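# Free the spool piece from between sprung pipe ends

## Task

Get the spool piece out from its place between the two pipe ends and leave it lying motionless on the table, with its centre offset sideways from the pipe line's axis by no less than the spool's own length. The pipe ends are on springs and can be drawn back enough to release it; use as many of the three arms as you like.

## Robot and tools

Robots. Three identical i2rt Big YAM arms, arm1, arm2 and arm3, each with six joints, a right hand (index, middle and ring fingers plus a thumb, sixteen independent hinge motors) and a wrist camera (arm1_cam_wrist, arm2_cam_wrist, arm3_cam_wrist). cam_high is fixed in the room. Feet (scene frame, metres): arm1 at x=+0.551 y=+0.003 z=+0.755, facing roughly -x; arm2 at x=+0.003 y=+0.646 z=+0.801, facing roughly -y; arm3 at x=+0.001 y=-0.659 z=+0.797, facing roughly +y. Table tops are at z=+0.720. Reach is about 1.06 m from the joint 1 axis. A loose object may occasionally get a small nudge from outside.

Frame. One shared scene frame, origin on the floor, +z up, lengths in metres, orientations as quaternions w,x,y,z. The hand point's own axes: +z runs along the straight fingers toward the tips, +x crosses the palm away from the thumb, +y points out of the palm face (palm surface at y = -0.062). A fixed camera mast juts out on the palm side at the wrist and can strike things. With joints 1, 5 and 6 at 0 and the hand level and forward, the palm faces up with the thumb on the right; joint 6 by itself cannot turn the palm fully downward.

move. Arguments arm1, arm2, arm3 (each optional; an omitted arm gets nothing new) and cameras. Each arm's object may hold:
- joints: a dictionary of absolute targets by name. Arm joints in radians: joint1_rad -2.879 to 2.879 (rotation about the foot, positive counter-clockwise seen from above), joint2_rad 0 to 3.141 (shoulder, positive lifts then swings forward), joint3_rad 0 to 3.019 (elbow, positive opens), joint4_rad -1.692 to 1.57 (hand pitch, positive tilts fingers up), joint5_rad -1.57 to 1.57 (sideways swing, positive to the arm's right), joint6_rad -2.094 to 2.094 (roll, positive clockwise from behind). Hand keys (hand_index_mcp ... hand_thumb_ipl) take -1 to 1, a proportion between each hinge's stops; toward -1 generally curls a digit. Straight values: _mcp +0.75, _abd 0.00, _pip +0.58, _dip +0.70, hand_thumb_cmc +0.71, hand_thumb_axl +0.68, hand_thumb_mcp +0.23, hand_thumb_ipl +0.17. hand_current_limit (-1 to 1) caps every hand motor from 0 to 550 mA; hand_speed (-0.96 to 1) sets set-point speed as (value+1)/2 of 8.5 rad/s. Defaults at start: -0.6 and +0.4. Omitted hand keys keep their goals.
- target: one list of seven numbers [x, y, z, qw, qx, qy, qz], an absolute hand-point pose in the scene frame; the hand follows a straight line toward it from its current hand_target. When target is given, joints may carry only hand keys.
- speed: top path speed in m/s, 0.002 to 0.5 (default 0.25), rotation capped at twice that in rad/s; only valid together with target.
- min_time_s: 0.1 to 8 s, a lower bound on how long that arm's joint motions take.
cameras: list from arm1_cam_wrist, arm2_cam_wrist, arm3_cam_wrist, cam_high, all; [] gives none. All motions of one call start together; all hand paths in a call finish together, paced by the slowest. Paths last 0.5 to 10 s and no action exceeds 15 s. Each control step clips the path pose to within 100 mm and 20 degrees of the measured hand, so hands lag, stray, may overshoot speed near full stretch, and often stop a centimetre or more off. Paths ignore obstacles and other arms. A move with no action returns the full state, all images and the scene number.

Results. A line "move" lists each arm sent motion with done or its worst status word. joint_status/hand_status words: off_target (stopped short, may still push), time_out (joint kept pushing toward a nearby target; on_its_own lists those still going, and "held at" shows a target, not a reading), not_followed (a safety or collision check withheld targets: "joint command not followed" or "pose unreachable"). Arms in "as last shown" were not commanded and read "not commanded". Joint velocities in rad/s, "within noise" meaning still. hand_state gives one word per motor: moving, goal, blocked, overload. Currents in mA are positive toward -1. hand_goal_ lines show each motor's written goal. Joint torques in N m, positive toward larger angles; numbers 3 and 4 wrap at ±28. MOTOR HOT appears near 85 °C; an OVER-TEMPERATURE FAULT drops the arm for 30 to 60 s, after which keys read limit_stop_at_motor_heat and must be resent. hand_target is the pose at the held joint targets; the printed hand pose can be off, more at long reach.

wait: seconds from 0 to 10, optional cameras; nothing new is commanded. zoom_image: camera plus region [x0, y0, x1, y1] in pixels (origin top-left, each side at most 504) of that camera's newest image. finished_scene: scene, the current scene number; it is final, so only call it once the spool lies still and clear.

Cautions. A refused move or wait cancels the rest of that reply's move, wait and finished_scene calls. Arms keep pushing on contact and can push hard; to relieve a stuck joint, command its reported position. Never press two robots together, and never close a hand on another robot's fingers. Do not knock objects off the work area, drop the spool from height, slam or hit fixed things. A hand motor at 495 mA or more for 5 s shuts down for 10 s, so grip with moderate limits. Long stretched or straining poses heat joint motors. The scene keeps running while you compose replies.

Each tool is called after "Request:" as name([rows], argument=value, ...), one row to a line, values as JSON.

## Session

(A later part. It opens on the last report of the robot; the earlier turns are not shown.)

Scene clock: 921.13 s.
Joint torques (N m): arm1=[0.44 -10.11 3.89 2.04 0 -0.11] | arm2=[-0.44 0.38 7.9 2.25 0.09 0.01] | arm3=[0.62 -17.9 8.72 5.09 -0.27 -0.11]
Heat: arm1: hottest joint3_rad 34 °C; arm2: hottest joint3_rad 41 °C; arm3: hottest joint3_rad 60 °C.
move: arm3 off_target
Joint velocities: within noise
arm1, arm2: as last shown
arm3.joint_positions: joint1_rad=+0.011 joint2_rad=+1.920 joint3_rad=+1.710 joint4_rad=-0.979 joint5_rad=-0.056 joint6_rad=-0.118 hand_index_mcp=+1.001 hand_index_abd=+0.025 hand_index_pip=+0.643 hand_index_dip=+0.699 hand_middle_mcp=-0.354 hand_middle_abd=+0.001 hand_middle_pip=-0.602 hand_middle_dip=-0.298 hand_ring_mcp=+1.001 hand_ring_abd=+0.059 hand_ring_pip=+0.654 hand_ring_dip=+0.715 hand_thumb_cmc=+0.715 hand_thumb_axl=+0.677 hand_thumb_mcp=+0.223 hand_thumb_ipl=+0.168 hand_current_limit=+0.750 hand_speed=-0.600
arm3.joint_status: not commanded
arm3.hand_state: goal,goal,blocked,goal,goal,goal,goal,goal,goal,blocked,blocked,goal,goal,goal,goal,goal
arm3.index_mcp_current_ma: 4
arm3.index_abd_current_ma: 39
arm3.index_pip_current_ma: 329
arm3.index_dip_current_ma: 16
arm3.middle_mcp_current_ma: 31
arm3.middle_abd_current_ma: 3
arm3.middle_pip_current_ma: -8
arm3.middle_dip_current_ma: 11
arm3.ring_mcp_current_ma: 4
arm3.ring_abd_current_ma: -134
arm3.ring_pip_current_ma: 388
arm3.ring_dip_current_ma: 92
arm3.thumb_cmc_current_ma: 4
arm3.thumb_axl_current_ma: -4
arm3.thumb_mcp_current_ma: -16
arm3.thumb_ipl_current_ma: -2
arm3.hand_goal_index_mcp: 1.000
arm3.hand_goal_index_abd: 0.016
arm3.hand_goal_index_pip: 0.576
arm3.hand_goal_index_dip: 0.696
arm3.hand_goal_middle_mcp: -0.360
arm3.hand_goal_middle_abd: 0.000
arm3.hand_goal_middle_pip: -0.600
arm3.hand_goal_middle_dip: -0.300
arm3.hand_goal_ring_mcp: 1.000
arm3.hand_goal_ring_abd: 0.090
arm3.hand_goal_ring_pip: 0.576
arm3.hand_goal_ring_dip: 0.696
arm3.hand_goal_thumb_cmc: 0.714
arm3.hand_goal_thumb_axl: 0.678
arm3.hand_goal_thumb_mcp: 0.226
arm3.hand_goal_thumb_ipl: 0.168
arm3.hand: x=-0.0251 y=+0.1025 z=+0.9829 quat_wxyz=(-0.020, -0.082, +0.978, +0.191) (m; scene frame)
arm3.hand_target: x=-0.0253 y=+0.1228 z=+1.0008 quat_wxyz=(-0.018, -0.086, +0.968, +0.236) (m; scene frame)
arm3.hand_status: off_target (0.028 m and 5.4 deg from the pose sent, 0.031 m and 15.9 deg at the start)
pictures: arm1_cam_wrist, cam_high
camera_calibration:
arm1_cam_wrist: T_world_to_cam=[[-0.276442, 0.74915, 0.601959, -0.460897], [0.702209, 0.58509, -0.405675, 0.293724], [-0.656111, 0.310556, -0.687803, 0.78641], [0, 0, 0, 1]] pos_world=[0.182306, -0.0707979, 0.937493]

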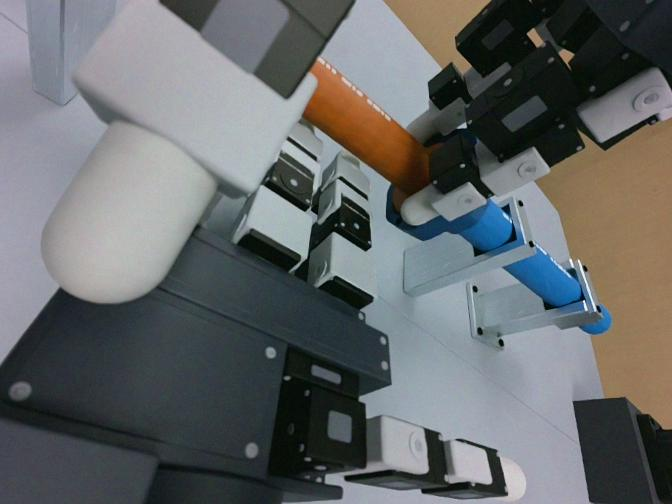

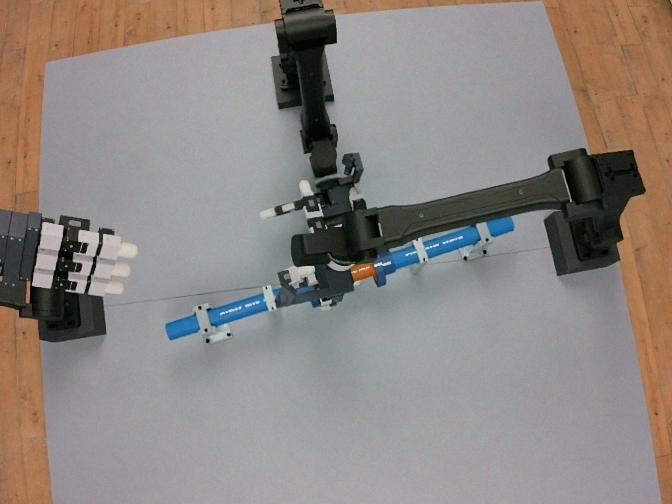

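Request:
move(arm3={"target": [-0.0245, 0.1, 1.0, -0.0139, -0.0878, 0.9837, 0.1557], "speed": 0.15}, arm1={"target": [0.033, -0.030, 0.893, 0.502, 0.578, -0.496, -0.411], "speed": 0.1}, cameras=["arm1_cam_wrist", "arm3_cam_wrist", "cam_high"])

Request:
zoom_image(camera="arm1_cam_wrist", region=[200, 0, 520, 240])

Scene clock: 1022.57 s.
Joint torques (N m): arm1=[-0.97 -9.35 4.63 1.8 -0.16 -0.15] | arm2=[-0.03 0.21 7.95 2.17 0.06 0.08] | arm3=[0.91 -17.79 11.73 1.11 -0.03 -0.1]
Heat: arm1: hottest joint2_rad 34 °C; arm2: hottest joint3_rad 41 °C; arm3: hottest joint3_rad 45 °C.
move: arm1 done; arm3 off_target
Joint velocities: within noise
arm1.joint_positions: joint1_rad=+0.052 joint2_rad=+1.875 joint3_rad=+0.442 joint4_rad=+1.260 joint5_rad=-0.092 joint6_rad=+0.003 hand_index_mcp=+0.773 hand_index_abd=+0.001 hand_index_pip=+0.579 hand_index_dip=+0.696 hand_middle_mcp=+0.777 hand_middle_abd=+0.001 hand_middle_pip=+0.582 hand_middle_dip=+0.696 hand_ring_mcp=-0.548 hand_ring_abd=+0.001 hand_ring_pip=-0.229 hand_ring_dip=-0.328 hand_thumb_cmc=+0.721 hand_thumb_axl=+0.677 hand_thumb_mcp=+0.226 hand_thumb_ipl=+0.168 hand_current_limit=+0.400 hand_speed=-0.600
arm1.joint_status: not commanded
arm1.hand_state: goal,goal,goal,goal,blocked,goal,goal,goal,goal,goal,goal,goal,goal,goal,goal,goal
arm1.index_mcp_current_ma: 27
arm1.index_abd_current_ma: 0
arm1.index_pip_current_ma: 1
arm1.index_dip_current_ma: 0
arm1.middle_mcp_current_ma: 36
arm1.middle_abd_current_ma: 0
arm1.middle_pip_current_ma: 5
arm1.middle_dip_current_ma: 0
arm1.ring_mcp_current_ma: 1
arm1.ring_abd_current_ma: 0
arm1.ring_pip_current_ma: 0
arm1.ring_dip_current_ma: 1
arm1.thumb_cmc_current_ma: 7
arm1.thumb_axl_current_ma: 0
arm1.thumb_mcp_current_ma: 0
arm1.thumb_ipl_current_ma: 0
arm1.hand_goal_index_mcp: 0.754
arm1.hand_goal_index_abd: 0.000
arm1.hand_goal_index_pip: 0.576
arm1.hand_goal_index_dip: 0.696
arm1.hand_goal_middle_mcp: 0.754
arm1.hand_goal_middle_abd: 0.000
arm1.hand_goal_middle_pip: 0.576
arm1.hand_goal_middle_dip: 0.696
arm1.hand_goal_ring_mcp: -0.550
arm1.hand_goal_ring_abd: 0.000
arm1.hand_goal_ring_pip: -0.230
arm1.hand_goal_ring_dip: -0.330
arm1.hand_goal_thumb_cmc: 0.714
arm1.hand_goal_thumb_axl: 0.678
arm1.hand_goal_thumb_mcp: 0.226
arm1.hand_goal_thumb_ipl: 0.168
arm1.hand: x=+0.0417 y=-0.0326 z=+0.8945 quat_wxyz=(+0.502, +0.580, -0.494, -0.410) (m; scene frame)
arm1.hand_target: x=+0.0332 y=-0.0299 z=+0.8932 quat_wxyz=(+0.502, +0.578, -0.496, -0.411) (m; scene frame)
arm1.hand_status: done (0.009 m and 0.3 deg from the pose sent, 0.029 m and 1.3 deg at the start)
arm2: as last shown
arm3.joint_positions: joint1_rad=+0.011 joint2_rad=+1.924 joint3_rad=+1.755 joint4_rad=-1.126 joint5_rad=-0.045 joint6_rad=-0.123 hand_index_mcp=+1.000 hand_index_abd=+0.019 hand_index_pip=+0.579 hand_index_dip=+0.697 hand_middle_mcp=-0.354 hand_middle_abd=+0.001 hand_middle_pip=-0.602 hand_middle_dip=-0.298 hand_ring_mcp=+1.000 hand_ring_abd=+0.086 hand_ring_pip=+0.578 hand_ring_dip=+0.699 hand_thumb_cmc=+0.715 hand_thumb_axl=+0.677 hand_thumb_mcp=+0.223 hand_thumb_ipl=+0.168 hand_current_limit=+0.750 hand_speed=-0.600
arm3.joint_status: not commanded
arm3.hand_state: goal,goal,goal,goal,goal,goal,goal,goal,goal,goal,goal,goal,goal,goal,goal,goal
arm3.index_mcp_current_ma: -2
arm3.index_abd_current_ma: 13
arm3.index_pip_current_ma: 12
arm3.index_dip_current_ma: 6
arm3.middle_mcp_current_ma: 31
arm3.middle_abd_current_ma: 3
arm3.middle_pip_current_ma: -8
arm3.middle_dip_current_ma: 11
arm3.ring_mcp_current_ma: 0
arm3.ring_abd_current_ma: -16
arm3.ring_pip_current_ma: 10
arm3.ring_dip_current_ma: 14
arm3.thumb_cmc_current_ma: 6
arm3.thumb_axl_current_ma: -4
arm3.thumb_mcp_current_ma: -16
arm3.thumb_ipl_current_ma: -2
arm3.hand_goal_index_mcp: 1.000
arm3.hand_goal_index_abd: 0.016
arm3.hand_goal_index_pip: 0.576
arm3.hand_goal_index_dip: 0.696
arm3.hand_goal_middle_mcp: -0.360
arm3.hand_goal_middle_abd: 0.000
arm3.hand_goal_middle_pip: -0.600
arm3.hand_goal_middle_dip: -0.300
arm3.hand_goal_ring_mcp: 1.000
arm3.hand_goal_ring_abd: 0.090
arm3.hand_goal_ring_pip: 0.576
arm3.hand_goal_ring_dip: 0.696
arm3.hand_goal_thumb_cmc: 0.714
arm3.hand_goal_thumb_axl: 0.678
arm3.hand_goal_thumb_mcp: 0.226
arm3.hand_goal_thumb_ipl: 0.168
arm3.hand: x=-0.0230 y=+0.0847 z=+0.9797 quat_wxyz=(-0.016, -0.083, +0.987, +0.138) (m; scene frame)
arm3.hand_target: x=-0.0243 y=+0.0988 z=+1.0003 quat_wxyz=(-0.014, -0.088, +0.984, +0.156) (m; scene frame)
arm3.hand_status: off_target (0.025 m and 2.2 deg from the pose sent, 0.017 m and 4.2 deg at the start)
pictures: arm1_cam_wrist, arm3_cam_wrist, cam_high
camera_calibration:
arm1_cam_wrist: T_world_to_cam=[[-0.272321, 0.748913, 0.604129, -0.467912], [0.68708, 0.590899, -0.4228, 0.326116], [-0.673619, 0.299947, -0.675477, 0.764322], [0, 0, 0, 1]] pos_world=[0.163373, -0.0715325, 0.936843]
arm3_cam_wrist: T_world_to_cam=[[0.63074, 0.756444, 0.173087, -0.187085], [0.583796, -0.60951, 0.536359, -0.504545], [0.511224, -0.237255, -0.826051, 0.968713], [0, 0, 0, 1]] pos_world=[-0.0826765, 0.0638266, 1.10321]

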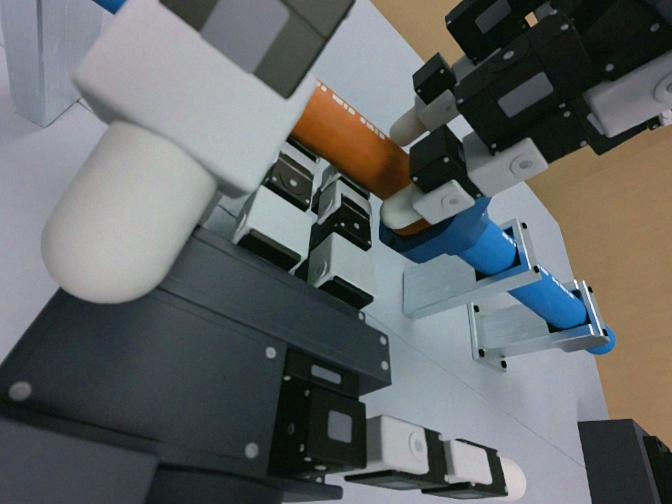

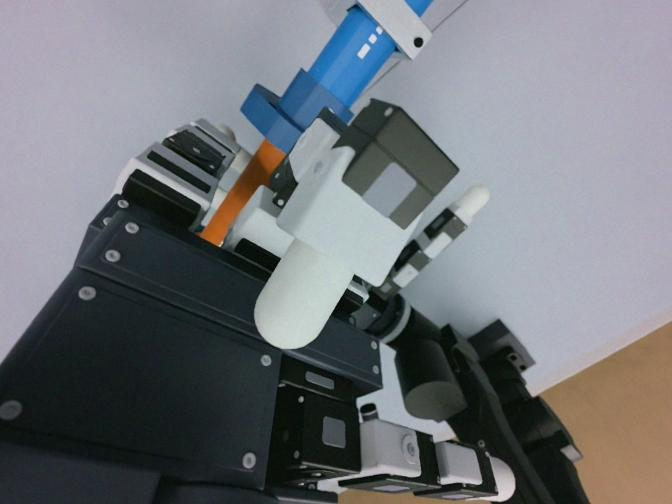

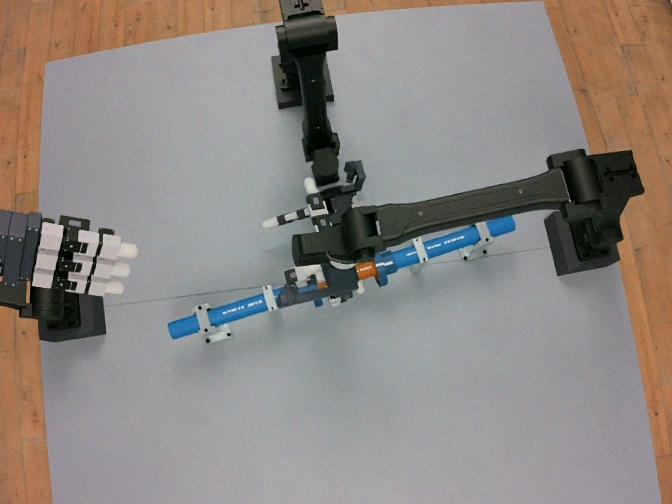

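Scaled by 1.575 from the camera's 672x504 image, which has a finer 960x720 frame.

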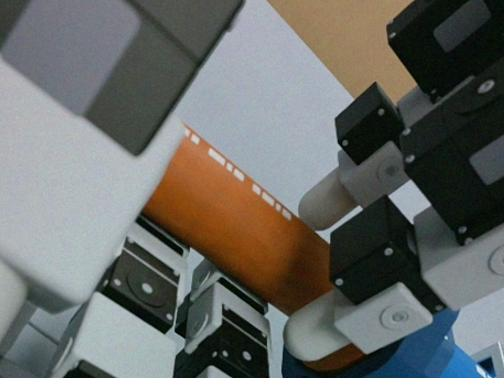

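Request:
move(arm1={"joints": {"hand_index_dip": 0.12, "hand_middle_dip": 0.12}}, cameras=["arm1_cam_wrist"])

Request:
zoom_image(camera="arm1_cam_wrist", region=[200, 0, 520, 240])

Scene clock: 1028.60 s.
Joint torques (N m): arm1=[-0.97 -10.23 3.89 2.14 -0.14 -0.16] | arm2=[0.56 0.56 8.02 2.04 0.02 0.04] | arm3=[0.97 -17.61 11.73 1.13 -0.03 -0.1]
Heat: arm1: hottest joint2_rad 34 °C; arm2: hottest joint3_rad 41 °C; arm3: hottest joint3_rad 46 °C.
move: arm1 done
Joint velocities: within noise
arm1.joint_positions: joint1_rad=+0.052 joint2_rad=+1.885 joint3_rad=+0.450 joint4_rad=+1.251 joint5_rad=-0.092 joint6_rad=+0.003 hand_index_mcp=+0.778 hand_index_abd=+0.001 hand_index_pip=+0.588 hand_index_dip=+0.137 hand_middle_mcp=+0.781 hand_middle_abd=+0.001 hand_middle_pip=+0.586 hand_middle_dip=+0.135 hand_ring_mcp=-0.548 hand_ring_abd=+0.001 hand_ring_pip=-0.229 hand_ring_dip=-0.328 hand_thumb_cmc=+0.721 hand_thumb_axl=+0.677 hand_thumb_mcp=+0.226 hand_thumb_ipl=+0.168 hand_current_limit=+0.400 hand_speed=-0.600
arm1.joint_status: all done
arm1.hand_state: blocked,goal,goal,goal,blocked,goal,goal,goal,goal,goal,goal,goal,goal,goal,goal,goal
arm1.index_mcp_current_ma: 39
arm1.index_abd_current_ma: 0
arm1.index_pip_current_ma: 14
arm1.index_dip_current_ma: 22
arm1.middle_mcp_current_ma: 47
arm1.middle_abd_current_ma: 0
arm1.middle_pip_current_ma: 10
arm1.middle_dip_current_ma: 19
arm1.ring_mcp_current_ma: 1
arm1.ring_abd_current_ma: 0
arm1.ring_pip_current_ma: 0
arm1.ring_dip_current_ma: 1
arm1.thumb_cmc_current_ma: 7
arm1.thumb_axl_current_ma: 0
arm1.thumb_mcp_current_ma: 0
arm1.thumb_ipl_current_ma: 0
arm1.hand_goal_index_mcp: 0.754
arm1.hand_goal_index_abd: 0.000
arm1.hand_goal_index_pip: 0.576
arm1.hand_goal_index_dip: 0.120
arm1.hand_goal_middle_mcp: 0.754
arm1.hand_goal_middle_abd: 0.000
arm1.hand_goal_middle_pip: 0.576
arm1.hand_goal_middle_dip: 0.120
arm1.hand_goal_ring_mcp: -0.550
arm1.hand_goal_ring_abd: 0.000
arm1.hand_goal_ring_pip: -0.230
arm1.hand_goal_ring_dip: -0.330
arm1.hand_goal_thumb_cmc: 0.714
arm1.hand_goal_thumb_axl: 0.678
arm1.hand_goal_thumb_mcp: 0.226
arm1.hand_goal_thumb_ipl: 0.168
arm1.hand: x=+0.0386 y=-0.0329 z=+0.8900 quat_wxyz=(+0.499, +0.582, -0.496, -0.407) (m; scene frame)
arm1.hand_target: x=+0.0333 y=-0.0299 z=+0.8931 quat_wxyz=(+0.502, +0.578, -0.496, -0.411) (m; scene frame)
arm1.hand_status: not commanded
arm2.joint_positions: joint1_rad=-0.121 joint2_rad=+0.598 joint3_rad=+1.370 joint4_rad=-1.294 joint5_rad=+0.082 joint6_rad=+1.105 hand_index_mcp=+0.755 hand_index_abd=+0.000 hand_index_pip=+0.577 hand_index_dip=+0.696 hand_middle_mcp=+0.755 hand_middle_abd=+0.000 hand_middle_pip=+0.577 hand_middle_dip=+0.696 hand_ring_mcp=+0.755 hand_ring_abd=+0.000 hand_ring_pip=+0.577 hand_ring_dip=+0.696 hand_thumb_cmc=+0.715 hand_thumb_axl=+0.677 hand_thumb_mcp=+0.226 hand_thumb_ipl=+0.168 hand_current_limit=+0.400 hand_speed=-0.600
arm2.joint_status: not commanded
arm2.hand_state: goal,goal,goal,goal,goal,goal,goal,goal,goal,goal,goal,goal,goal,goal,goal,goal
arm2.index_mcp_current_ma: 1
arm2.index_abd_current_ma: 0
arm2.index_pip_current_ma: 1
arm2.index_dip_current_ma: 0
arm2.middle_mcp_current_ma: 1
arm2.middle_abd_current_ma: 0
arm2.middle_pip_current_ma: 1
arm2.middle_dip_current_ma: 0
arm2.ring_mcp_current_ma: 1
arm2.ring_abd_current_ma: 0
arm2.ring_pip_current_ma: 1
arm2.ring_dip_current_ma: 0
arm2.thumb_cmc_current_ma: 1
arm2.thumb_axl_current_ma: -1
arm2.thumb_mcp_current_ma: 0
arm2.thumb_ipl_current_ma: 0
arm2.hand_goal_index_mcp: 0.754
arm2.hand_goal_index_abd: 0.000
arm2.hand_goal_index_pip: 0.576
arm2.hand_goal_index_dip: 0.696
arm2.hand_goal_middle_mcp: 0.754
arm2.hand_goal_middle_abd: 0.000
arm2.hand_goal_middle_pip: 0.576
arm2.hand_goal_middle_dip: 0.696
arm2.hand_goal_ring_mcp: 0.754
arm2.hand_goal_ring_abd: 0.000
arm2.hand_goal_ring_pip: 0.576
arm2.hand_goal_ring_dip: 0.696
arm2.hand_goal_thumb_cmc: 0.714
arm2.hand_goal_thumb_axl: 0.678
arm2.hand_goal_thumb_mcp: 0.226
arm2.hand_goal_thumb_ipl: 0.168
arm2.hand: x=-0.1167 y=+0.4160 z=+1.3623 quat_wxyz=(+0.452, +0.707, -0.499, +0.216) (m; scene frame)
arm2.hand_target: x=-0.1165 y=+0.4190 z=+1.3752 quat_wxyz=(+0.463, +0.700, -0.495, +0.222) (m; scene frame)
arm2.hand_status: not commanded
arm3: as last shown
arm3.joint_positions: joint1_rad=+0.011 joint2_rad=+1.925 joint3_rad=+1.755 joint4_rad=-1.126 joint5_rad=-0.045 joint6_rad=-0.123 hand_index_mcp=+1.000 hand_index_abd=+0.019 hand_index_pip=+0.579 hand_index_dip=+0.697 hand_middle_mcp=-0.354 hand_middle_abd=+0.001 hand_middle_pip=-0.602 hand_middle_dip=-0.298 hand_ring_mcp=+1.000 hand_ring_abd=+0.086 hand_ring_pip=+0.578 hand_ring_dip=+0.699 hand_thumb_cmc=+0.715 hand_thumb_axl=+0.677 hand_thumb_mcp=+0.223 hand_thumb_ipl=+0.168 hand_current_limit=+0.750 hand_speed=-0.600
arm3.hand: x=-0.0230 y=+0.0847 z=+0.9795 quat_wxyz=(-0.016, -0.083, +0.987, +0.137) (m; scene frame)
arm3.hand_target: x=-0.0243 y=+0.0988 z=+1.0001 quat_wxyz=(-0.014, -0.088, +0.984, +0.156) (m; scene frame)
pictures: arm1_cam_wrist
camera_calibration:
arm1_cam_wrist: T_world_to_cam=[[-0.279061, 0.748209, 0.60192, -0.463538], [0.691293, 0.591597, -0.414882, 0.319262], [-0.666513, 0.300326, -0.682324, 0.765105], [0, 0, 0, 1]] pos_world=[0.159893, -0.0718317, 0.933518]

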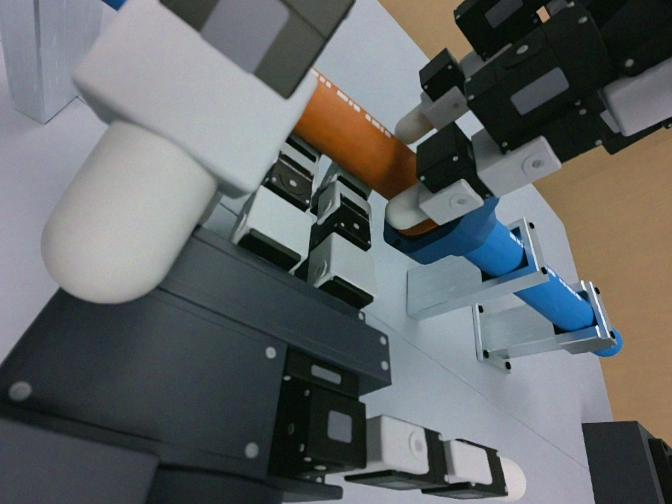

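Scaled by 1.575 from the camera's 672x504 image, which has a finer 960x720 frame.

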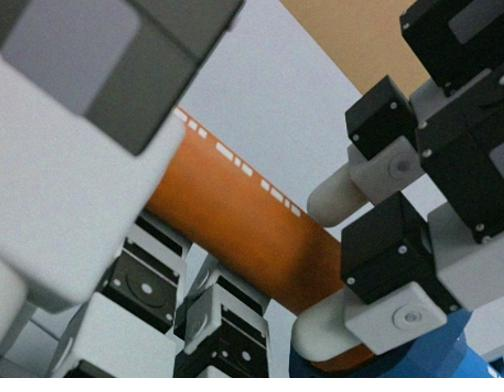

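Request:
move(arm3={"target": [-0.0285, 0.165, 1.0, -0.0161, -0.0871, 0.9756, 0.1967], "speed": 0.12, "joints": {"hand_index_abd": 0.09, "hand_ring_abd": 0.09, "hand_current_limit": 0.78}}, cameras=["arm1_cam_wrist", "arm3_cam_wrist"])

Request:
zoom_image(camera="arm1_cam_wrist", region=[280, 60, 520, 300])

Scene clock: 1047.27 s.
Joint torques (N m): arm1=[-0.73 -10.17 3.9 2.14 -0.16 -0.14] | arm2=[0.56 1.14 8.03 2.07 0.11 0.05] | arm3=[0.91 -15.68 14.64 4.93 -0.22 -0.04]
Heat: arm1: hottest joint2_rad 34 °C; arm2: hottest joint3_rad 41 °C; arm3: hottest joint3_rad 48 °C.
move: arm3 off_target
Joint velocities: within noise
arm1, arm2: as last shown
arm1.joint_positions: joint1_rad=+0.051 joint2_rad=+1.885 joint3_rad=+0.450 joint4_rad=+1.251 joint5_rad=-0.092 joint6_rad=+0.003 hand_index_mcp=+0.778 hand_index_abd=+0.002 hand_index_pip=+0.588 hand_index_dip=+0.136 hand_middle_mcp=+0.781 hand_middle_abd=+0.001 hand_middle_pip=+0.586 hand_middle_dip=+0.131 hand_ring_mcp=-0.548 hand_ring_abd=+0.001 hand_ring_pip=-0.229 hand_ring_dip=-0.328 hand_thumb_cmc=+0.721 hand_thumb_axl=+0.677 hand_thumb_mcp=+0.226 hand_thumb_ipl=+0.168 hand_current_limit=+0.400 hand_speed=-0.600
arm1.index_abd_current_ma: 1
arm1.index_dip_current_ma: 21
arm1.middle_dip_current_ma: 12
arm1.hand: x=+0.0385 y=-0.0324 z=+0.8900 quat_wxyz=(+0.499, +0.582, -0.497, -0.408) (m; scene frame)
arm3.joint_positions: joint1_rad=+0.011 joint2_rad=+2.008 joint3_rad=+1.880 joint4_rad=-1.178 joint5_rad=-0.048 joint6_rad=-0.125 hand_index_mcp=+1.001 hand_index_abd=+0.087 hand_index_pip=+0.625 hand_index_dip=+0.699 hand_middle_mcp=-0.354 hand_middle_abd=+0.001 hand_middle_pip=-0.602 hand_middle_dip=-0.298 hand_ring_mcp=+1.001 hand_ring_abd=+0.084 hand_ring_pip=+0.638 hand_ring_dip=+0.707 hand_thumb_cmc=+0.715 hand_thumb_axl=+0.677 hand_thumb_mcp=+0.223 hand_thumb_ipl=+0.168 hand_current_limit=+0.780 hand_speed=-0.600
arm3.joint_status: all done
arm3.hand_state: goal,goal,blocked,goal,goal,goal,goal,goal,goal,goal,blocked,goal,goal,goal,goal,goal
arm3.index_mcp_current_ma: 4
arm3.index_abd_current_ma: -14
arm3.index_pip_current_ma: 241
arm3.index_dip_current_ma: 13
arm3.middle_mcp_current_ma: 31
arm3.middle_abd_current_ma: 3
arm3.middle_pip_current_ma: -8
arm3.middle_dip_current_ma: 11
arm3.ring_mcp_current_ma: 5
arm3.ring_abd_current_ma: -24
arm3.ring_pip_current_ma: 303
arm3.ring_dip_current_ma: 54
arm3.thumb_cmc_current_ma: 5
arm3.thumb_axl_current_ma: -4
arm3.thumb_mcp_current_ma: -16
arm3.thumb_ipl_current_ma: -2
arm3.hand_goal_index_mcp: 1.000
arm3.hand_goal_index_abd: 0.090
arm3.hand_goal_index_pip: 0.576
arm3.hand_goal_index_dip: 0.696
arm3.hand_goal_middle_mcp: -0.360
arm3.hand_goal_middle_abd: 0.000
arm3.hand_goal_middle_pip: -0.600
arm3.hand_goal_middle_dip: -0.300
arm3.hand_goal_ring_mcp: 1.000
arm3.hand_goal_ring_abd: 0.090
arm3.hand_goal_ring_pip: 0.576
arm3.hand_goal_ring_dip: 0.696
arm3.hand_goal_thumb_cmc: 0.714
arm3.hand_goal_thumb_axl: 0.678
arm3.hand_goal_thumb_mcp: 0.226
arm3.hand_goal_thumb_ipl: 0.168
arm3.hand: x=-0.0248 y=+0.1121 z=+0.9772 quat_wxyz=(-0.018, -0.085, +0.987, +0.133) (m; scene frame)
arm3.hand_target: x=-0.0280 y=+0.1563 z=+1.0021 quat_wxyz=(-0.016, -0.087, +0.976, +0.197) (m; scene frame)
arm3.hand_status: off_target (0.058 m and 7.4 deg from the pose sent, 0.083 m and 6.9 deg at the start)
pictures: arm1_cam_wrist, arm3_cam_wrist
camera_calibration:
arm1_cam_wrist: T_world_to_cam=[[-0.278181, 0.748589, 0.601855, -0.463995], [0.691996, 0.590744, -0.414925, 0.318902], [-0.666151, 0.301057, -0.682354, 0.764909], [0, 0, 0, 1]] pos_world=[0.159792, -0.0713291, 0.933518]
arm3_cam_wrist: T_world_to_cam=[[0.628734, 0.759924, 0.164953, -0.198629], [0.586992, -0.602933, 0.540289, -0.48996], [0.510034, -0.242872, -0.825154, 0.973782], [0, 0, 0, 1]] pos_world=[-0.0841748, 0.0920349, 1.101]

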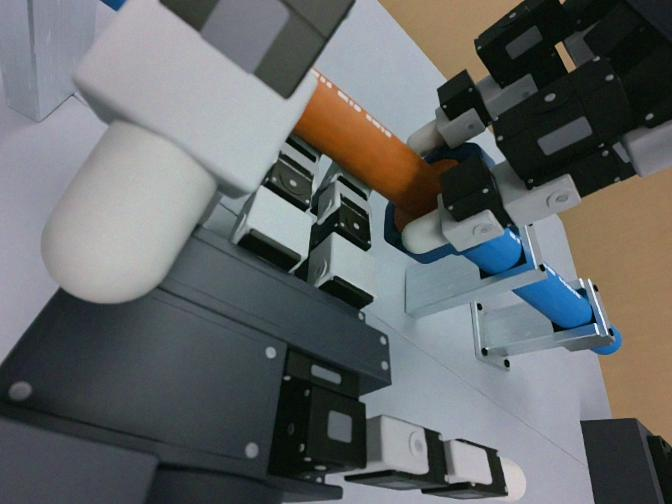

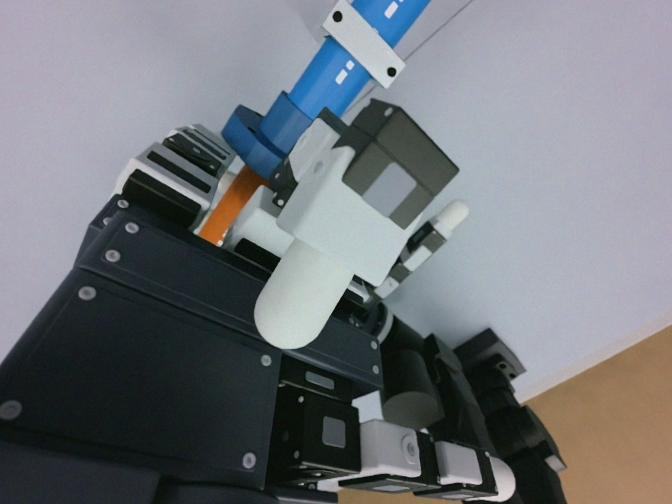

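Scaled by 2.100 from the camera's 672x504 image, which has a finer 960x720 frame.

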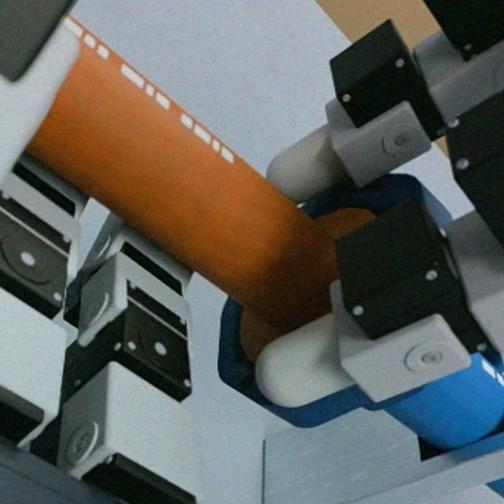

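Request:
move(arm3={"target": [-0.034, 0.225, 0.99, -0.0194, -0.0857, 0.9596, 0.2671], "speed": 0.12}, cameras=["arm1_cam_wrist", "cam_high"])

Request:
zoom_image(camera="arm1_cam_wrist", region=[280, 60, 520, 300])

Request:
zoom_image(camera="cam_high", region=[160, 180, 420, 350])

Scene clock: 1057.30 s.
Joint torques (N m): arm1=[-0.62 -9.99 3.86 2.13 -0.14 -0.15] | arm2=[-0.03 1.26 8.28 2.09 0.09 0.04] | arm3=[1.2 -12.1 16.01 9.1 -0.26 -0.04]
Heat: arm1: hottest joint2_rad 34 °C; arm2: hottest joint3_rad 41 °C; arm3: hottest joint3_rad 52 °C.
move: arm3 off_target
Joint velocities: within noise
arm1, arm2: as last shown
arm1.joint_positions: joint1_rad=+0.048 joint2_rad=+1.885 joint3_rad=+0.450 joint4_rad=+1.251 joint5_rad=-0.092 joint6_rad=+0.003 hand_index_mcp=+0.781 hand_index_abd=+0.004 hand_index_pip=+0.589 hand_index_dip=+0.131 hand_middle_mcp=+0.781 hand_middle_abd=+0.003 hand_middle_pip=+0.586 hand_middle_dip=+0.129 hand_ring_mcp=-0.548 hand_ring_abd=+0.001 hand_ring_pip=-0.229 hand_ring_dip=-0.328 hand_thumb_cmc=+0.721 hand_thumb_axl=+0.677 hand_thumb_mcp=+0.226 hand_thumb_ipl=+0.168 hand_current_limit=+0.400 hand_speed=-0.600
arm1.index_mcp_current_ma: 47
arm1.index_abd_current_ma: 3
arm1.index_dip_current_ma: 12
arm1.middle_abd_current_ma: 1
arm1.middle_dip_current_ma: 9
arm1.hand: x=+0.0384 y=-0.0308 z=+0.8898 quat_wxyz=(+0.498, +0.581, -0.498, -0.408) (m; scene frame)
arm1.hand_target: x=+0.0333 y=-0.0300 z=+0.8931 quat_wxyz=(+0.502, +0.578, -0.496, -0.411) (m; scene frame)
arm3.joint_positions: joint1_rad=+0.011 joint2_rad=+2.028 joint3_rad=+1.893 joint4_rad=-1.095 joint5_rad=-0.058 joint6_rad=-0.116 hand_index_mcp=+1.002 hand_index_abd=+0.101 hand_index_pip=+0.991 hand_index_dip=+0.713 hand_middle_mcp=-0.354 hand_middle_abd=+0.001 hand_middle_pip=-0.602 hand_middle_dip=-0.298 hand_ring_mcp=+1.003 hand_ring_abd=+0.069 hand_ring_pip=+0.995 hand_ring_dip=+0.732 hand_thumb_cmc=+0.715 hand_thumb_axl=+0.677 hand_thumb_mcp=+0.223 hand_thumb_ipl=+0.168 hand_current_limit=+0.780 hand_speed=-0.600
arm3.joint_status: not commanded
arm3.hand_state: goal,goal,blocked,goal,goal,goal,goal,goal,goal,blocked,blocked,blocked,goal,goal,goal,goal
arm3.index_mcp_current_ma: 8
arm3.index_abd_current_ma: 46
arm3.index_pip_current_ma: 490
arm3.index_dip_current_ma: 81
arm3.middle_mcp_current_ma: 31
arm3.middle_abd_current_ma: 3
arm3.middle_pip_current_ma: -8
arm3.middle_dip_current_ma: 11
arm3.ring_mcp_current_ma: 13
arm3.ring_abd_current_ma: -90
arm3.ring_pip_current_ma: 490
arm3.ring_dip_current_ma: 179
arm3.thumb_cmc_current_ma: 6
arm3.thumb_axl_current_ma: -4
arm3.thumb_mcp_current_ma: -16
arm3.thumb_ipl_current_ma: -2
arm3.hand_goal_index_mcp: 1.000
arm3.hand_goal_index_abd: 0.090
arm3.hand_goal_index_pip: 0.576
arm3.hand_goal_index_dip: 0.696
arm3.hand_goal_middle_mcp: -0.360
arm3.hand_goal_middle_abd: 0.000
arm3.hand_goal_middle_pip: -0.600
arm3.hand_goal_middle_dip: -0.300
arm3.hand_goal_ring_mcp: 1.000
arm3.hand_goal_ring_abd: 0.090
arm3.hand_goal_ring_pip: 0.576
arm3.hand_goal_ring_dip: 0.696
arm3.hand_goal_thumb_cmc: 0.714
arm3.hand_goal_thumb_axl: 0.678
arm3.hand_goal_thumb_mcp: 0.226
arm3.hand_goal_thumb_ipl: 0.168
arm3.hand: x=-0.0267 y=+0.1337 z=+0.9807 quat_wxyz=(-0.022, -0.081, +0.982, +0.170) (m; scene frame)
arm3.hand_target: x=-0.0331 y=+0.2011 z=+0.9945 quat_wxyz=(-0.019, -0.086, +0.960, +0.265) (m; scene frame)
arm3.hand_status: off_target (0.092 m and 11.4 deg from the pose sent, 0.114 m and 15.7 deg at the start; pose on its path clipped on 11 of 48 steps)
pictures: arm1_cam_wrist, cam_high
camera_calibration:
arm1_cam_wrist: T_world_to_cam=[[-0.276103, 0.749417, 0.601782, -0.465051], [0.693938, 0.588642, -0.414669, 0.317718], [-0.664994, 0.303108, -0.682575, 0.764472], [0, 0, 0, 1]] pos_world=[0.159491, -0.070222, 0.933417]

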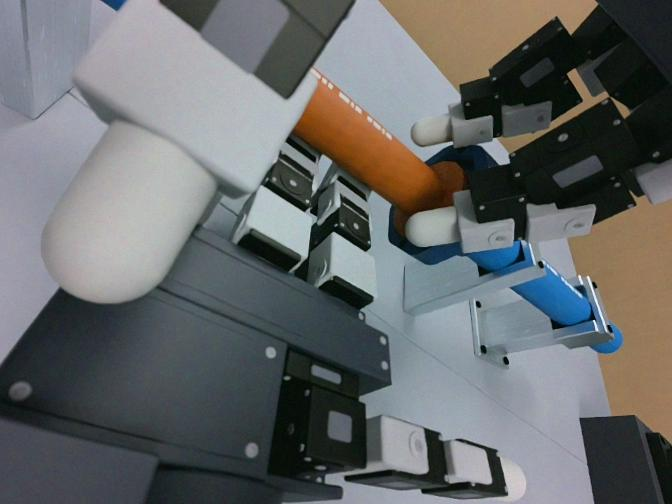

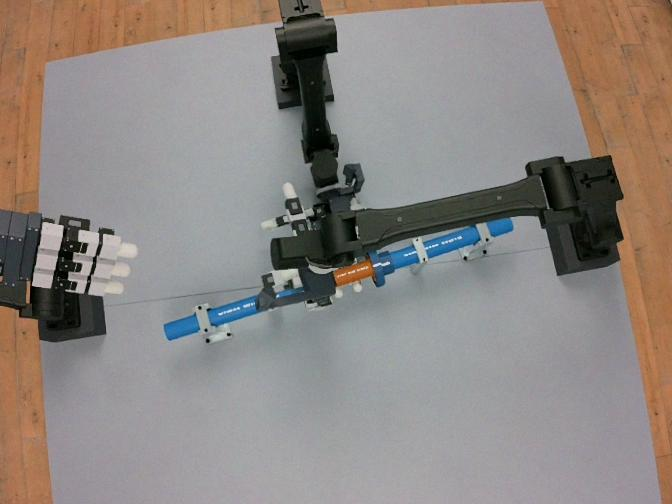

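Scaled by 2.100 from the camera's 672x504 image, which has a finer 960x720 frame.

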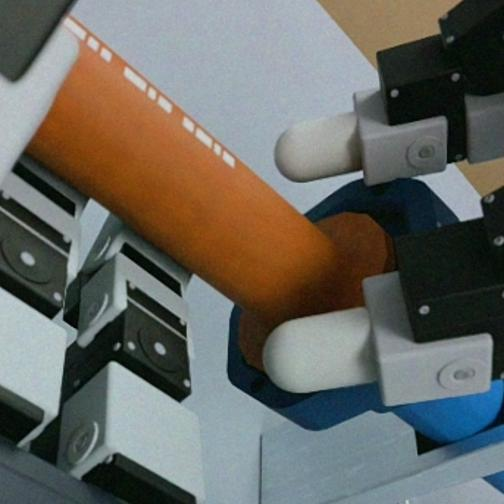

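Scaled by 1.938 from the camera's 672x504 image, which has a finer 960x720 frame.

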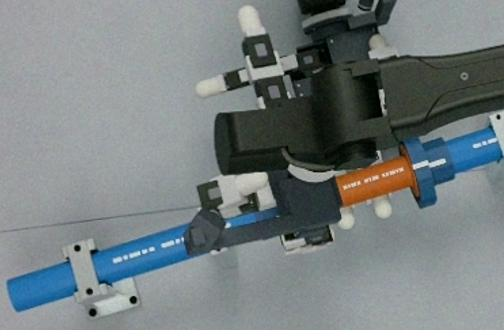

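Request:
move(arm3={"target": [-0.040, 0.24, 0.97, -0.0194, -0.0857, 0.9596, 0.2671], "speed": 0.15}, cameras=["arm1_cam_wrist", "cam_high"])

Request:
zoom_image(camera="arm1_cam_wrist", region=[280, 60, 520, 300])

Request:
zoom_image(camera="cam_high", region=[160, 180, 420, 350])

Scene clock: 1065.83 s.
Joint torques (N m): arm1=[-0.73 -9.99 3.89 2.1 -0.15 -0.18] | arm2=[-0.56 0.56 8.16 2.22 0.06 0] | arm3=[1.73 -10.64 15.16 10.32 -0.17 0.02]
Heat: arm1: hottest joint2_rad 35 °C; arm2: hottest joint3_rad 41 °C; arm3: hottest joint3_rad 56 °C.
move: arm3 off_target
Joint velocities: within noise
arm1, arm2: as last shown
arm3.joint_positions: joint1_rad=+0.011 joint2_rad=+2.030 joint3_rad=+1.893 joint4_rad=-1.094 joint5_rad=-0.058 joint6_rad=-0.116 hand_index_mcp=+1.002 hand_index_abd=+0.101 hand_index_pip=+0.991 hand_index_dip=+0.713 hand_middle_mcp=-0.354 hand_middle_abd=+0.001 hand_middle_pip=-0.602 hand_middle_dip=-0.298 hand_ring_mcp=+1.003 hand_ring_abd=+0.069 hand_ring_pip=+0.995 hand_ring_dip=+0.734 hand_thumb_cmc=+0.715 hand_thumb_axl=+0.677 hand_thumb_mcp=+0.223 hand_thumb_ipl=+0.168 hand_current_limit=+0.780 hand_speed=-0.600
arm3.joint_status: not commanded
arm3.hand_state: goal,goal,blocked,goal,goal,goal,goal,goal,goal,blocked,blocked,blocked,goal,goal,goal,goal
arm3.index_mcp_current_ma: 8
arm3.index_abd_current_ma: 46
arm3.index_pip_current_ma: 490
arm3.index_dip_current_ma: 81
arm3.middle_mcp_current_ma: 31
arm3.middle_abd_current_ma: 3
arm3.middle_pip_current_ma: -8
arm3.middle_dip_current_ma: 11
arm3.ring_mcp_current_ma: 14
arm3.ring_abd_current_ma: -90
arm3.ring_pip_current_ma: 490
arm3.ring_dip_current_ma: 188
arm3.thumb_cmc_current_ma: 6
arm3.thumb_axl_current_ma: -4
arm3.thumb_mcp_current_ma: -16
arm3.thumb_ipl_current_ma: -2
arm3.hand_goal_index_mcp: 1.000
arm3.hand_goal_index_abd: 0.090
arm3.hand_goal_index_pip: 0.576
arm3.hand_goal_index_dip: 0.696
arm3.hand_goal_middle_mcp: -0.360
arm3.hand_goal_middle_abd: 0.000
arm3.hand_goal_middle_pip: -0.600
arm3.hand_goal_middle_dip: -0.300
arm3.hand_goal_ring_mcp: 1.000
arm3.hand_goal_ring_abd: 0.090
arm3.hand_goal_ring_pip: 0.576
arm3.hand_goal_ring_dip: 0.696
arm3.hand_goal_thumb_cmc: 0.714
arm3.hand_goal_thumb_axl: 0.678
arm3.hand_goal_thumb_mcp: 0.226
arm3.hand_goal_thumb_ipl: 0.168
arm3.hand: x=-0.0267 y=+0.1339 z=+0.9796 quat_wxyz=(-0.022, -0.081, +0.982, +0.170) (m; scene frame)
arm3.hand_target: x=-0.0383 y=+0.2046 z=+0.9754 quat_wxyz=(-0.020, -0.086, +0.961, +0.264) (m; scene frame)
arm3.hand_status: off_target (0.107 m and 11.5 deg from the pose sent, 0.108 m and 11.4 deg at the start; pose on its path clipped on 18 of 29 steps)
pictures: arm1_cam_wrist, cam_high
camera_calibration:
arm1_cam_wrist: T_world_to_cam=[[-0.276103, 0.749417, 0.601782, -0.465051], [0.693938, 0.588642, -0.414669, 0.317718], [-0.664994, 0.303108, -0.682575, 0.764472], [0, 0, 0, 1]] pos_world=[0.159491, -0.070222, 0.933417]

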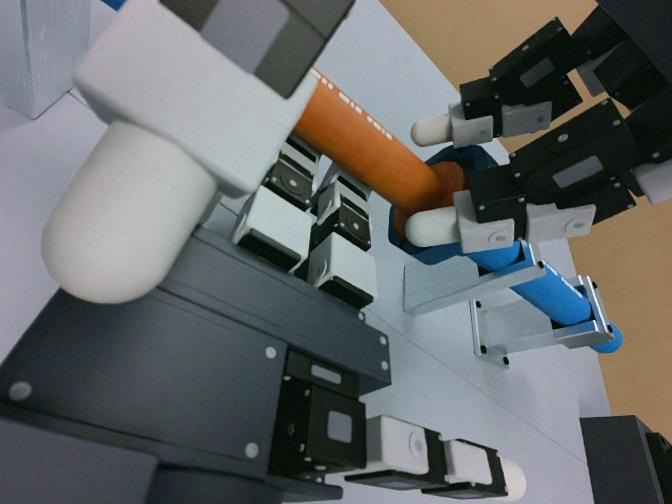

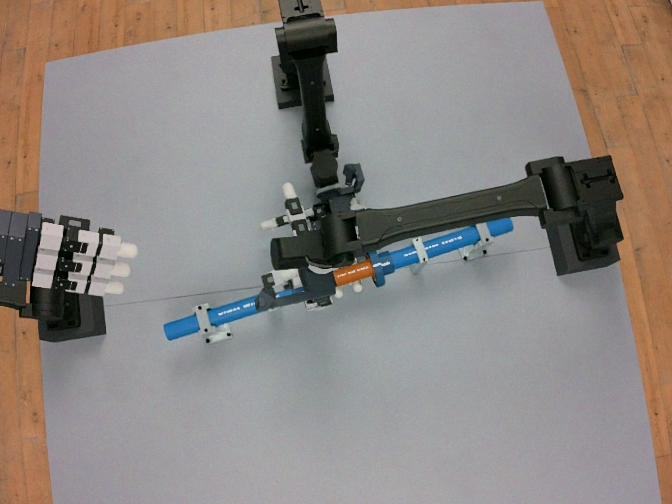

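Scaled by 2.100 from the camera's 672x504 image, which has a finer 960x720 frame.

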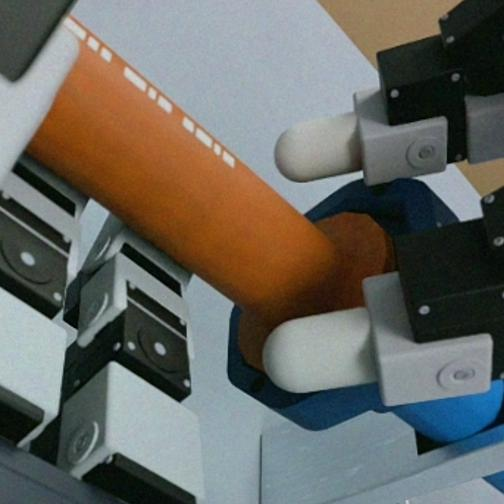

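Scaled by 1.938 from the camera's 672x504 image, which has a finer 960x720 frame.

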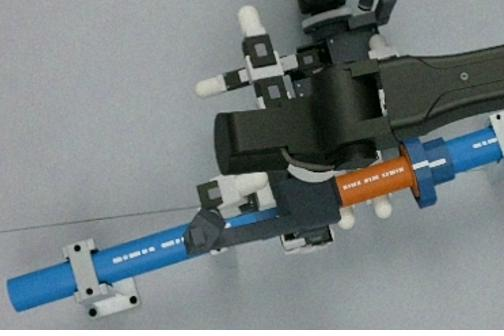

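Request:
move(arm3={"target": [-0.0275, 0.125, 1.0, -0.0161, -0.0871, 0.9756, 0.1967], "speed": 0.15}, cameras=["arm1_cam_wrist"])

Request:
zoom_image(camera="arm1_cam_wrist", region=[280, 60, 520, 300])

Scene clock: 1084.47 s.
Joint torques (N m): arm1=[-0.56 -10.11 3.88 2.18 -0.08 -0.16] | arm2=[-0.26 0.67 8.25 2.21 0.08 0] | arm3=[1.03 -19.02 8.8 3.75 -0.2 -0.1]
Heat: arm1: hottest joint2_rad 35 °C; arm2: hottest joint3_rad 41 °C; arm3: hottest joint3_rad 60 °C.
move: arm3 off_target
Joint velocities: within noise
arm1, arm2: as last shown
arm1.joint_positions: joint1_rad=+0.048 joint2_rad=+1.885 joint3_rad=+0.450 joint4_rad=+1.251 joint5_rad=-0.094 joint6_rad=+0.003 hand_index_mcp=+0.781 hand_index_abd=+0.003 hand_index_pip=+0.589 hand_index_dip=+0.126 hand_middle_mcp=+0.781 hand_middle_abd=+0.001 hand_middle_pip=+0.586 hand_middle_dip=+0.129 hand_ring_mcp=-0.548 hand_ring_abd=+0.001 hand_ring_pip=-0.229 hand_ring_dip=-0.328 hand_thumb_cmc=+0.721 hand_thumb_axl=+0.677 hand_thumb_mcp=+0.226 hand_thumb_ipl=+0.168 hand_current_limit=+0.400 hand_speed=-0.600
arm1.index_abd_current_ma: 1
arm1.index_dip_current_ma: 5
arm1.middle_abd_current_ma: 0
arm1.middle_dip_current_ma: 8
arm1.hand: x=+0.0384 y=-0.0311 z=+0.8898 quat_wxyz=(+0.498, +0.581, -0.497, -0.408) (m; scene frame)
arm3.joint_positions: joint1_rad=+0.011 joint2_rad=+1.965 joint3_rad=+1.804 joint4_rad=-1.087 joint5_rad=-0.048 joint6_rad=-0.118 hand_index_mcp=+1.001 hand_index_abd=+0.106 hand_index_pip=+0.644 hand_index_dip=+0.712 hand_middle_mcp=-0.354 hand_middle_abd=+0.001 hand_middle_pip=-0.602 hand_middle_dip=-0.298 hand_ring_mcp=+1.001 hand_ring_abd=+0.076 hand_ring_pip=+0.669 hand_ring_dip=+0.712 hand_thumb_cmc=+0.715 hand_thumb_axl=+0.677 hand_thumb_mcp=+0.223 hand_thumb_ipl=+0.168 hand_current_limit=+0.780 hand_speed=-0.600
arm3.joint_status: not commanded
arm3.hand_state: goal,goal,blocked,goal,goal,goal,goal,goal,goal,goal,blocked,goal,goal,goal,goal,goal
arm3.index_mcp_current_ma: 3
arm3.index_abd_current_ma: 68
arm3.index_pip_current_ma: 334
arm3.index_dip_current_ma: 76
arm3.middle_mcp_current_ma: 31
arm3.middle_abd_current_ma: 3
arm3.middle_pip_current_ma: -8
arm3.middle_dip_current_ma: 11
arm3.ring_mcp_current_ma: 4
arm3.ring_abd_current_ma: -59
arm3.ring_pip_current_ma: 460
arm3.ring_dip_current_ma: 80
arm3.thumb_cmc_current_ma: 7
arm3.thumb_axl_current_ma: -4
arm3.thumb_mcp_current_ma: -16
arm3.thumb_ipl_current_ma: -2
arm3.hand_goal_index_mcp: 1.000
arm3.hand_goal_index_abd: 0.090
arm3.hand_goal_index_pip: 0.576
arm3.hand_goal_index_dip: 0.696
arm3.hand_goal_middle_mcp: -0.360
arm3.hand_goal_middle_abd: 0.000
arm3.hand_goal_middle_pip: -0.600
arm3.hand_goal_middle_dip: -0.300
arm3.hand_goal_ring_mcp: 1.000
arm3.hand_goal_ring_abd: 0.090
arm3.hand_goal_ring_pip: 0.576
arm3.hand_goal_ring_dip: 0.696
arm3.hand_goal_thumb_cmc: 0.714
arm3.hand_goal_thumb_axl: 0.678
arm3.hand_goal_thumb_mcp: 0.226
arm3.hand_goal_thumb_ipl: 0.168
arm3.hand: x=-0.0241 y=+0.1086 z=+0.9825 quat_wxyz=(-0.017, -0.081, +0.983, +0.161) (m; scene frame)
arm3.hand_target: x=-0.0273 y=+0.1237 z=+1.0007 quat_wxyz=(-0.016, -0.087, +0.976, +0.197) (m; scene frame)
arm3.hand_status: off_target (0.024 m and 4.2 deg from the pose sent, 0.022 m and 3.3 deg at the start)
pictures: arm1_cam_wrist
camera_calibration:
arm1_cam_wrist: T_world_to_cam=[[-0.277319, 0.749136, 0.601572, -0.464651], [0.693054, 0.589619, -0.41476, 0.317945], [-0.665411, 0.301901, -0.682704, 0.764643], [0, 0, 0, 1]] pos_world=[0.159592, -0.0702261, 0.933417]

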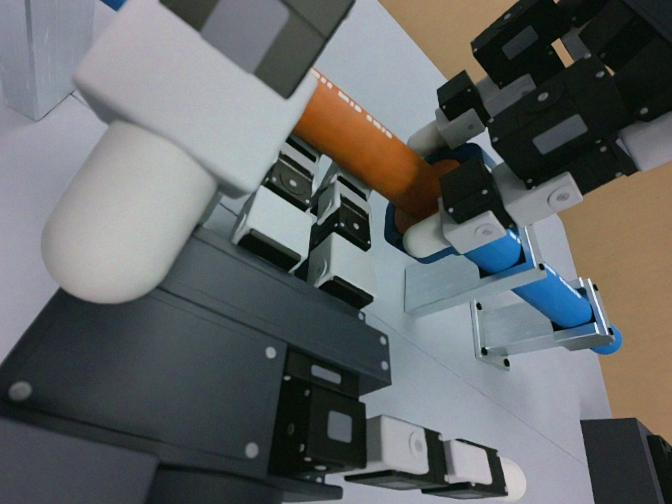

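Scaled by 2.100 from the camera's 672x504 image, which has a finer 960x720 frame.

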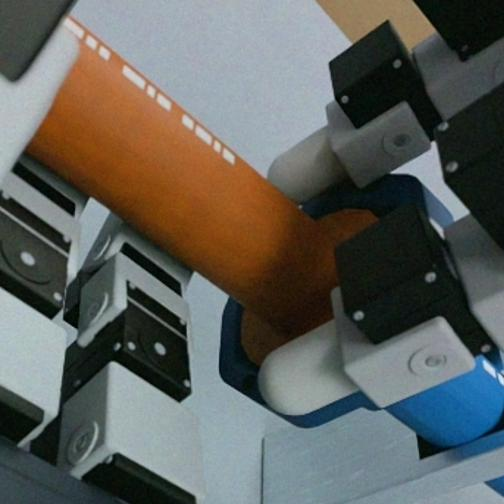

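Request:
move(arm3={"target": [-0.0265, 0.120, 0.955, -0.0139, -0.0878, 0.9837, 0.1557], "speed": 0.12}, cameras=["arm1_cam_wrist", "arm3_cam_wrist"])

Request:
zoom_image(camera="arm1_cam_wrist", region=[280, 60, 520, 300])

Scene clock: 1125.87 s.
Joint torques (N m): arm1=[-0.56 -9.99 3.95 2.18 -0.09 -0.15] | arm2=[0.5 0.56 8.02 2.04 0.06 0.07] | arm3=[1.08 -17.08 8.31 2.95 -0.1 -0.06]
Heat: arm1: hottest joint2_rad 35 °C; arm2: hottest joint3_rad 42 °C; arm3: hottest joint3_rad 51 °C.
move: arm3 off_target
Joint velocities: within noise
arm1, arm2: as last shown
arm3.joint_positions: joint1_rad=+0.011 joint2_rad=+1.986 joint3_rad=+1.804 joint4_rad=-1.097 joint5_rad=-0.043 joint6_rad=-0.125 hand_index_mcp=+1.000 hand_index_abd=+0.092 hand_index_pip=+0.603 hand_index_dip=+0.696 hand_middle_mcp=-0.354 hand_middle_abd=+0.001 hand_middle_pip=-0.602 hand_middle_dip=-0.298 hand_ring_mcp=+1.001 hand_ring_abd=+0.090 hand_ring_pip=+0.629 hand_ring_dip=+0.691 hand_thumb_cmc=+0.715 hand_thumb_axl=+0.677 hand_thumb_mcp=+0.223 hand_thumb_ipl=+0.168 hand_current_limit=+0.780 hand_speed=-0.600
arm3.joint_status: not commanded
arm3.hand_state: goal,goal,blocked,goal,goal,goal,goal,goal,goal,goal,blocked,goal,goal,goal,goal,goal
arm3.index_mcp_current_ma: 2
arm3.index_abd_current_ma: 10
arm3.index_pip_current_ma: 131
arm3.index_dip_current_ma: -1
arm3.middle_mcp_current_ma: 31
arm3.middle_abd_current_ma: 3
arm3.middle_pip_current_ma: -8
arm3.middle_dip_current_ma: 11
arm3.ring_mcp_current_ma: 4
arm3.ring_abd_current_ma: 2
arm3.ring_pip_current_ma: 259
arm3.ring_dip_current_ma: -23
arm3.thumb_cmc_current_ma: 7
arm3.thumb_axl_current_ma: -4
arm3.thumb_mcp_current_ma: -16
arm3.thumb_ipl_current_ma: -2
arm3.hand_goal_index_mcp: 1.000
arm3.hand_goal_index_abd: 0.090
arm3.hand_goal_index_pip: 0.576
arm3.hand_goal_index_dip: 0.696
arm3.hand_goal_middle_mcp: -0.360
arm3.hand_goal_middle_abd: 0.000
arm3.hand_goal_middle_pip: -0.600
arm3.hand_goal_middle_dip: -0.300
arm3.hand_goal_ring_mcp: 1.000
arm3.hand_goal_ring_abd: 0.090
arm3.hand_goal_ring_pip: 0.576
arm3.hand_goal_ring_dip: 0.696
arm3.hand_goal_thumb_cmc: 0.714
arm3.hand_goal_thumb_axl: 0.678
arm3.hand_goal_thumb_mcp: 0.226
arm3.hand_goal_thumb_ipl: 0.168
arm3.hand: x=-0.0237 y=+0.1077 z=+0.9651 quat_wxyz=(-0.015, -0.084, +0.986, +0.146) (m; scene frame)
arm3.hand_target: x=-0.0264 y=+0.1192 z=+0.9552 quat_wxyz=(-0.014, -0.088, +0.984, +0.156) (m; scene frame)
arm3.hand_status: off_target (0.016 m and 1.2 deg from the pose sent, 0.030 m and 1.0 deg at the start)
pictures: arm1_cam_wrist, arm3_cam_wrist
camera_calibration:
arm1_cam_wrist: T_world_to_cam=[[-0.277319, 0.749136, 0.601572, -0.464651], [0.693054, 0.589619, -0.41476, 0.317945], [-0.665411, 0.301901, -0.682704, 0.764643], [0, 0, 0, 1]] pos_world=[0.159592, -0.0702261, 0.933417]
arm3_cam_wrist: T_world_to_cam=[[0.629121, 0.754397, 0.187329, -0.215015], [0.583863, -0.617721, 0.526806, -0.472213], [0.513138, -0.222051, -0.829086, 0.963786], [0, 0, 0, 1]] pos_world=[-0.0835771, 0.0845199, 1.0881]

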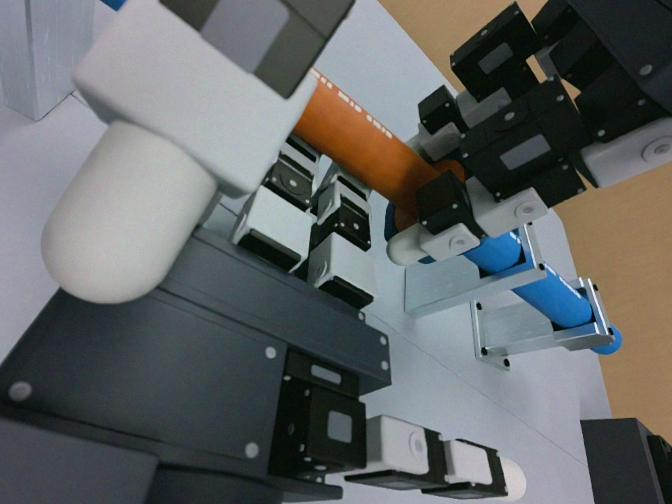

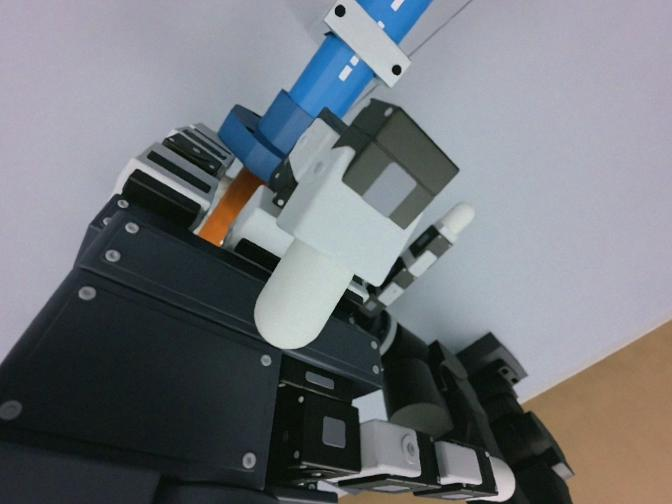

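Scaled by 2.100 from the camera's 672x504 image, which has a finer 960x720 frame.

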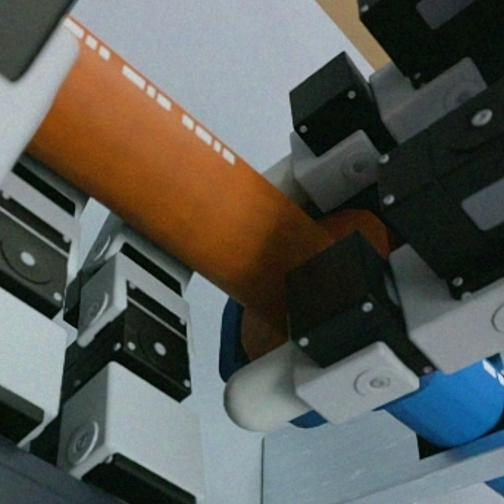

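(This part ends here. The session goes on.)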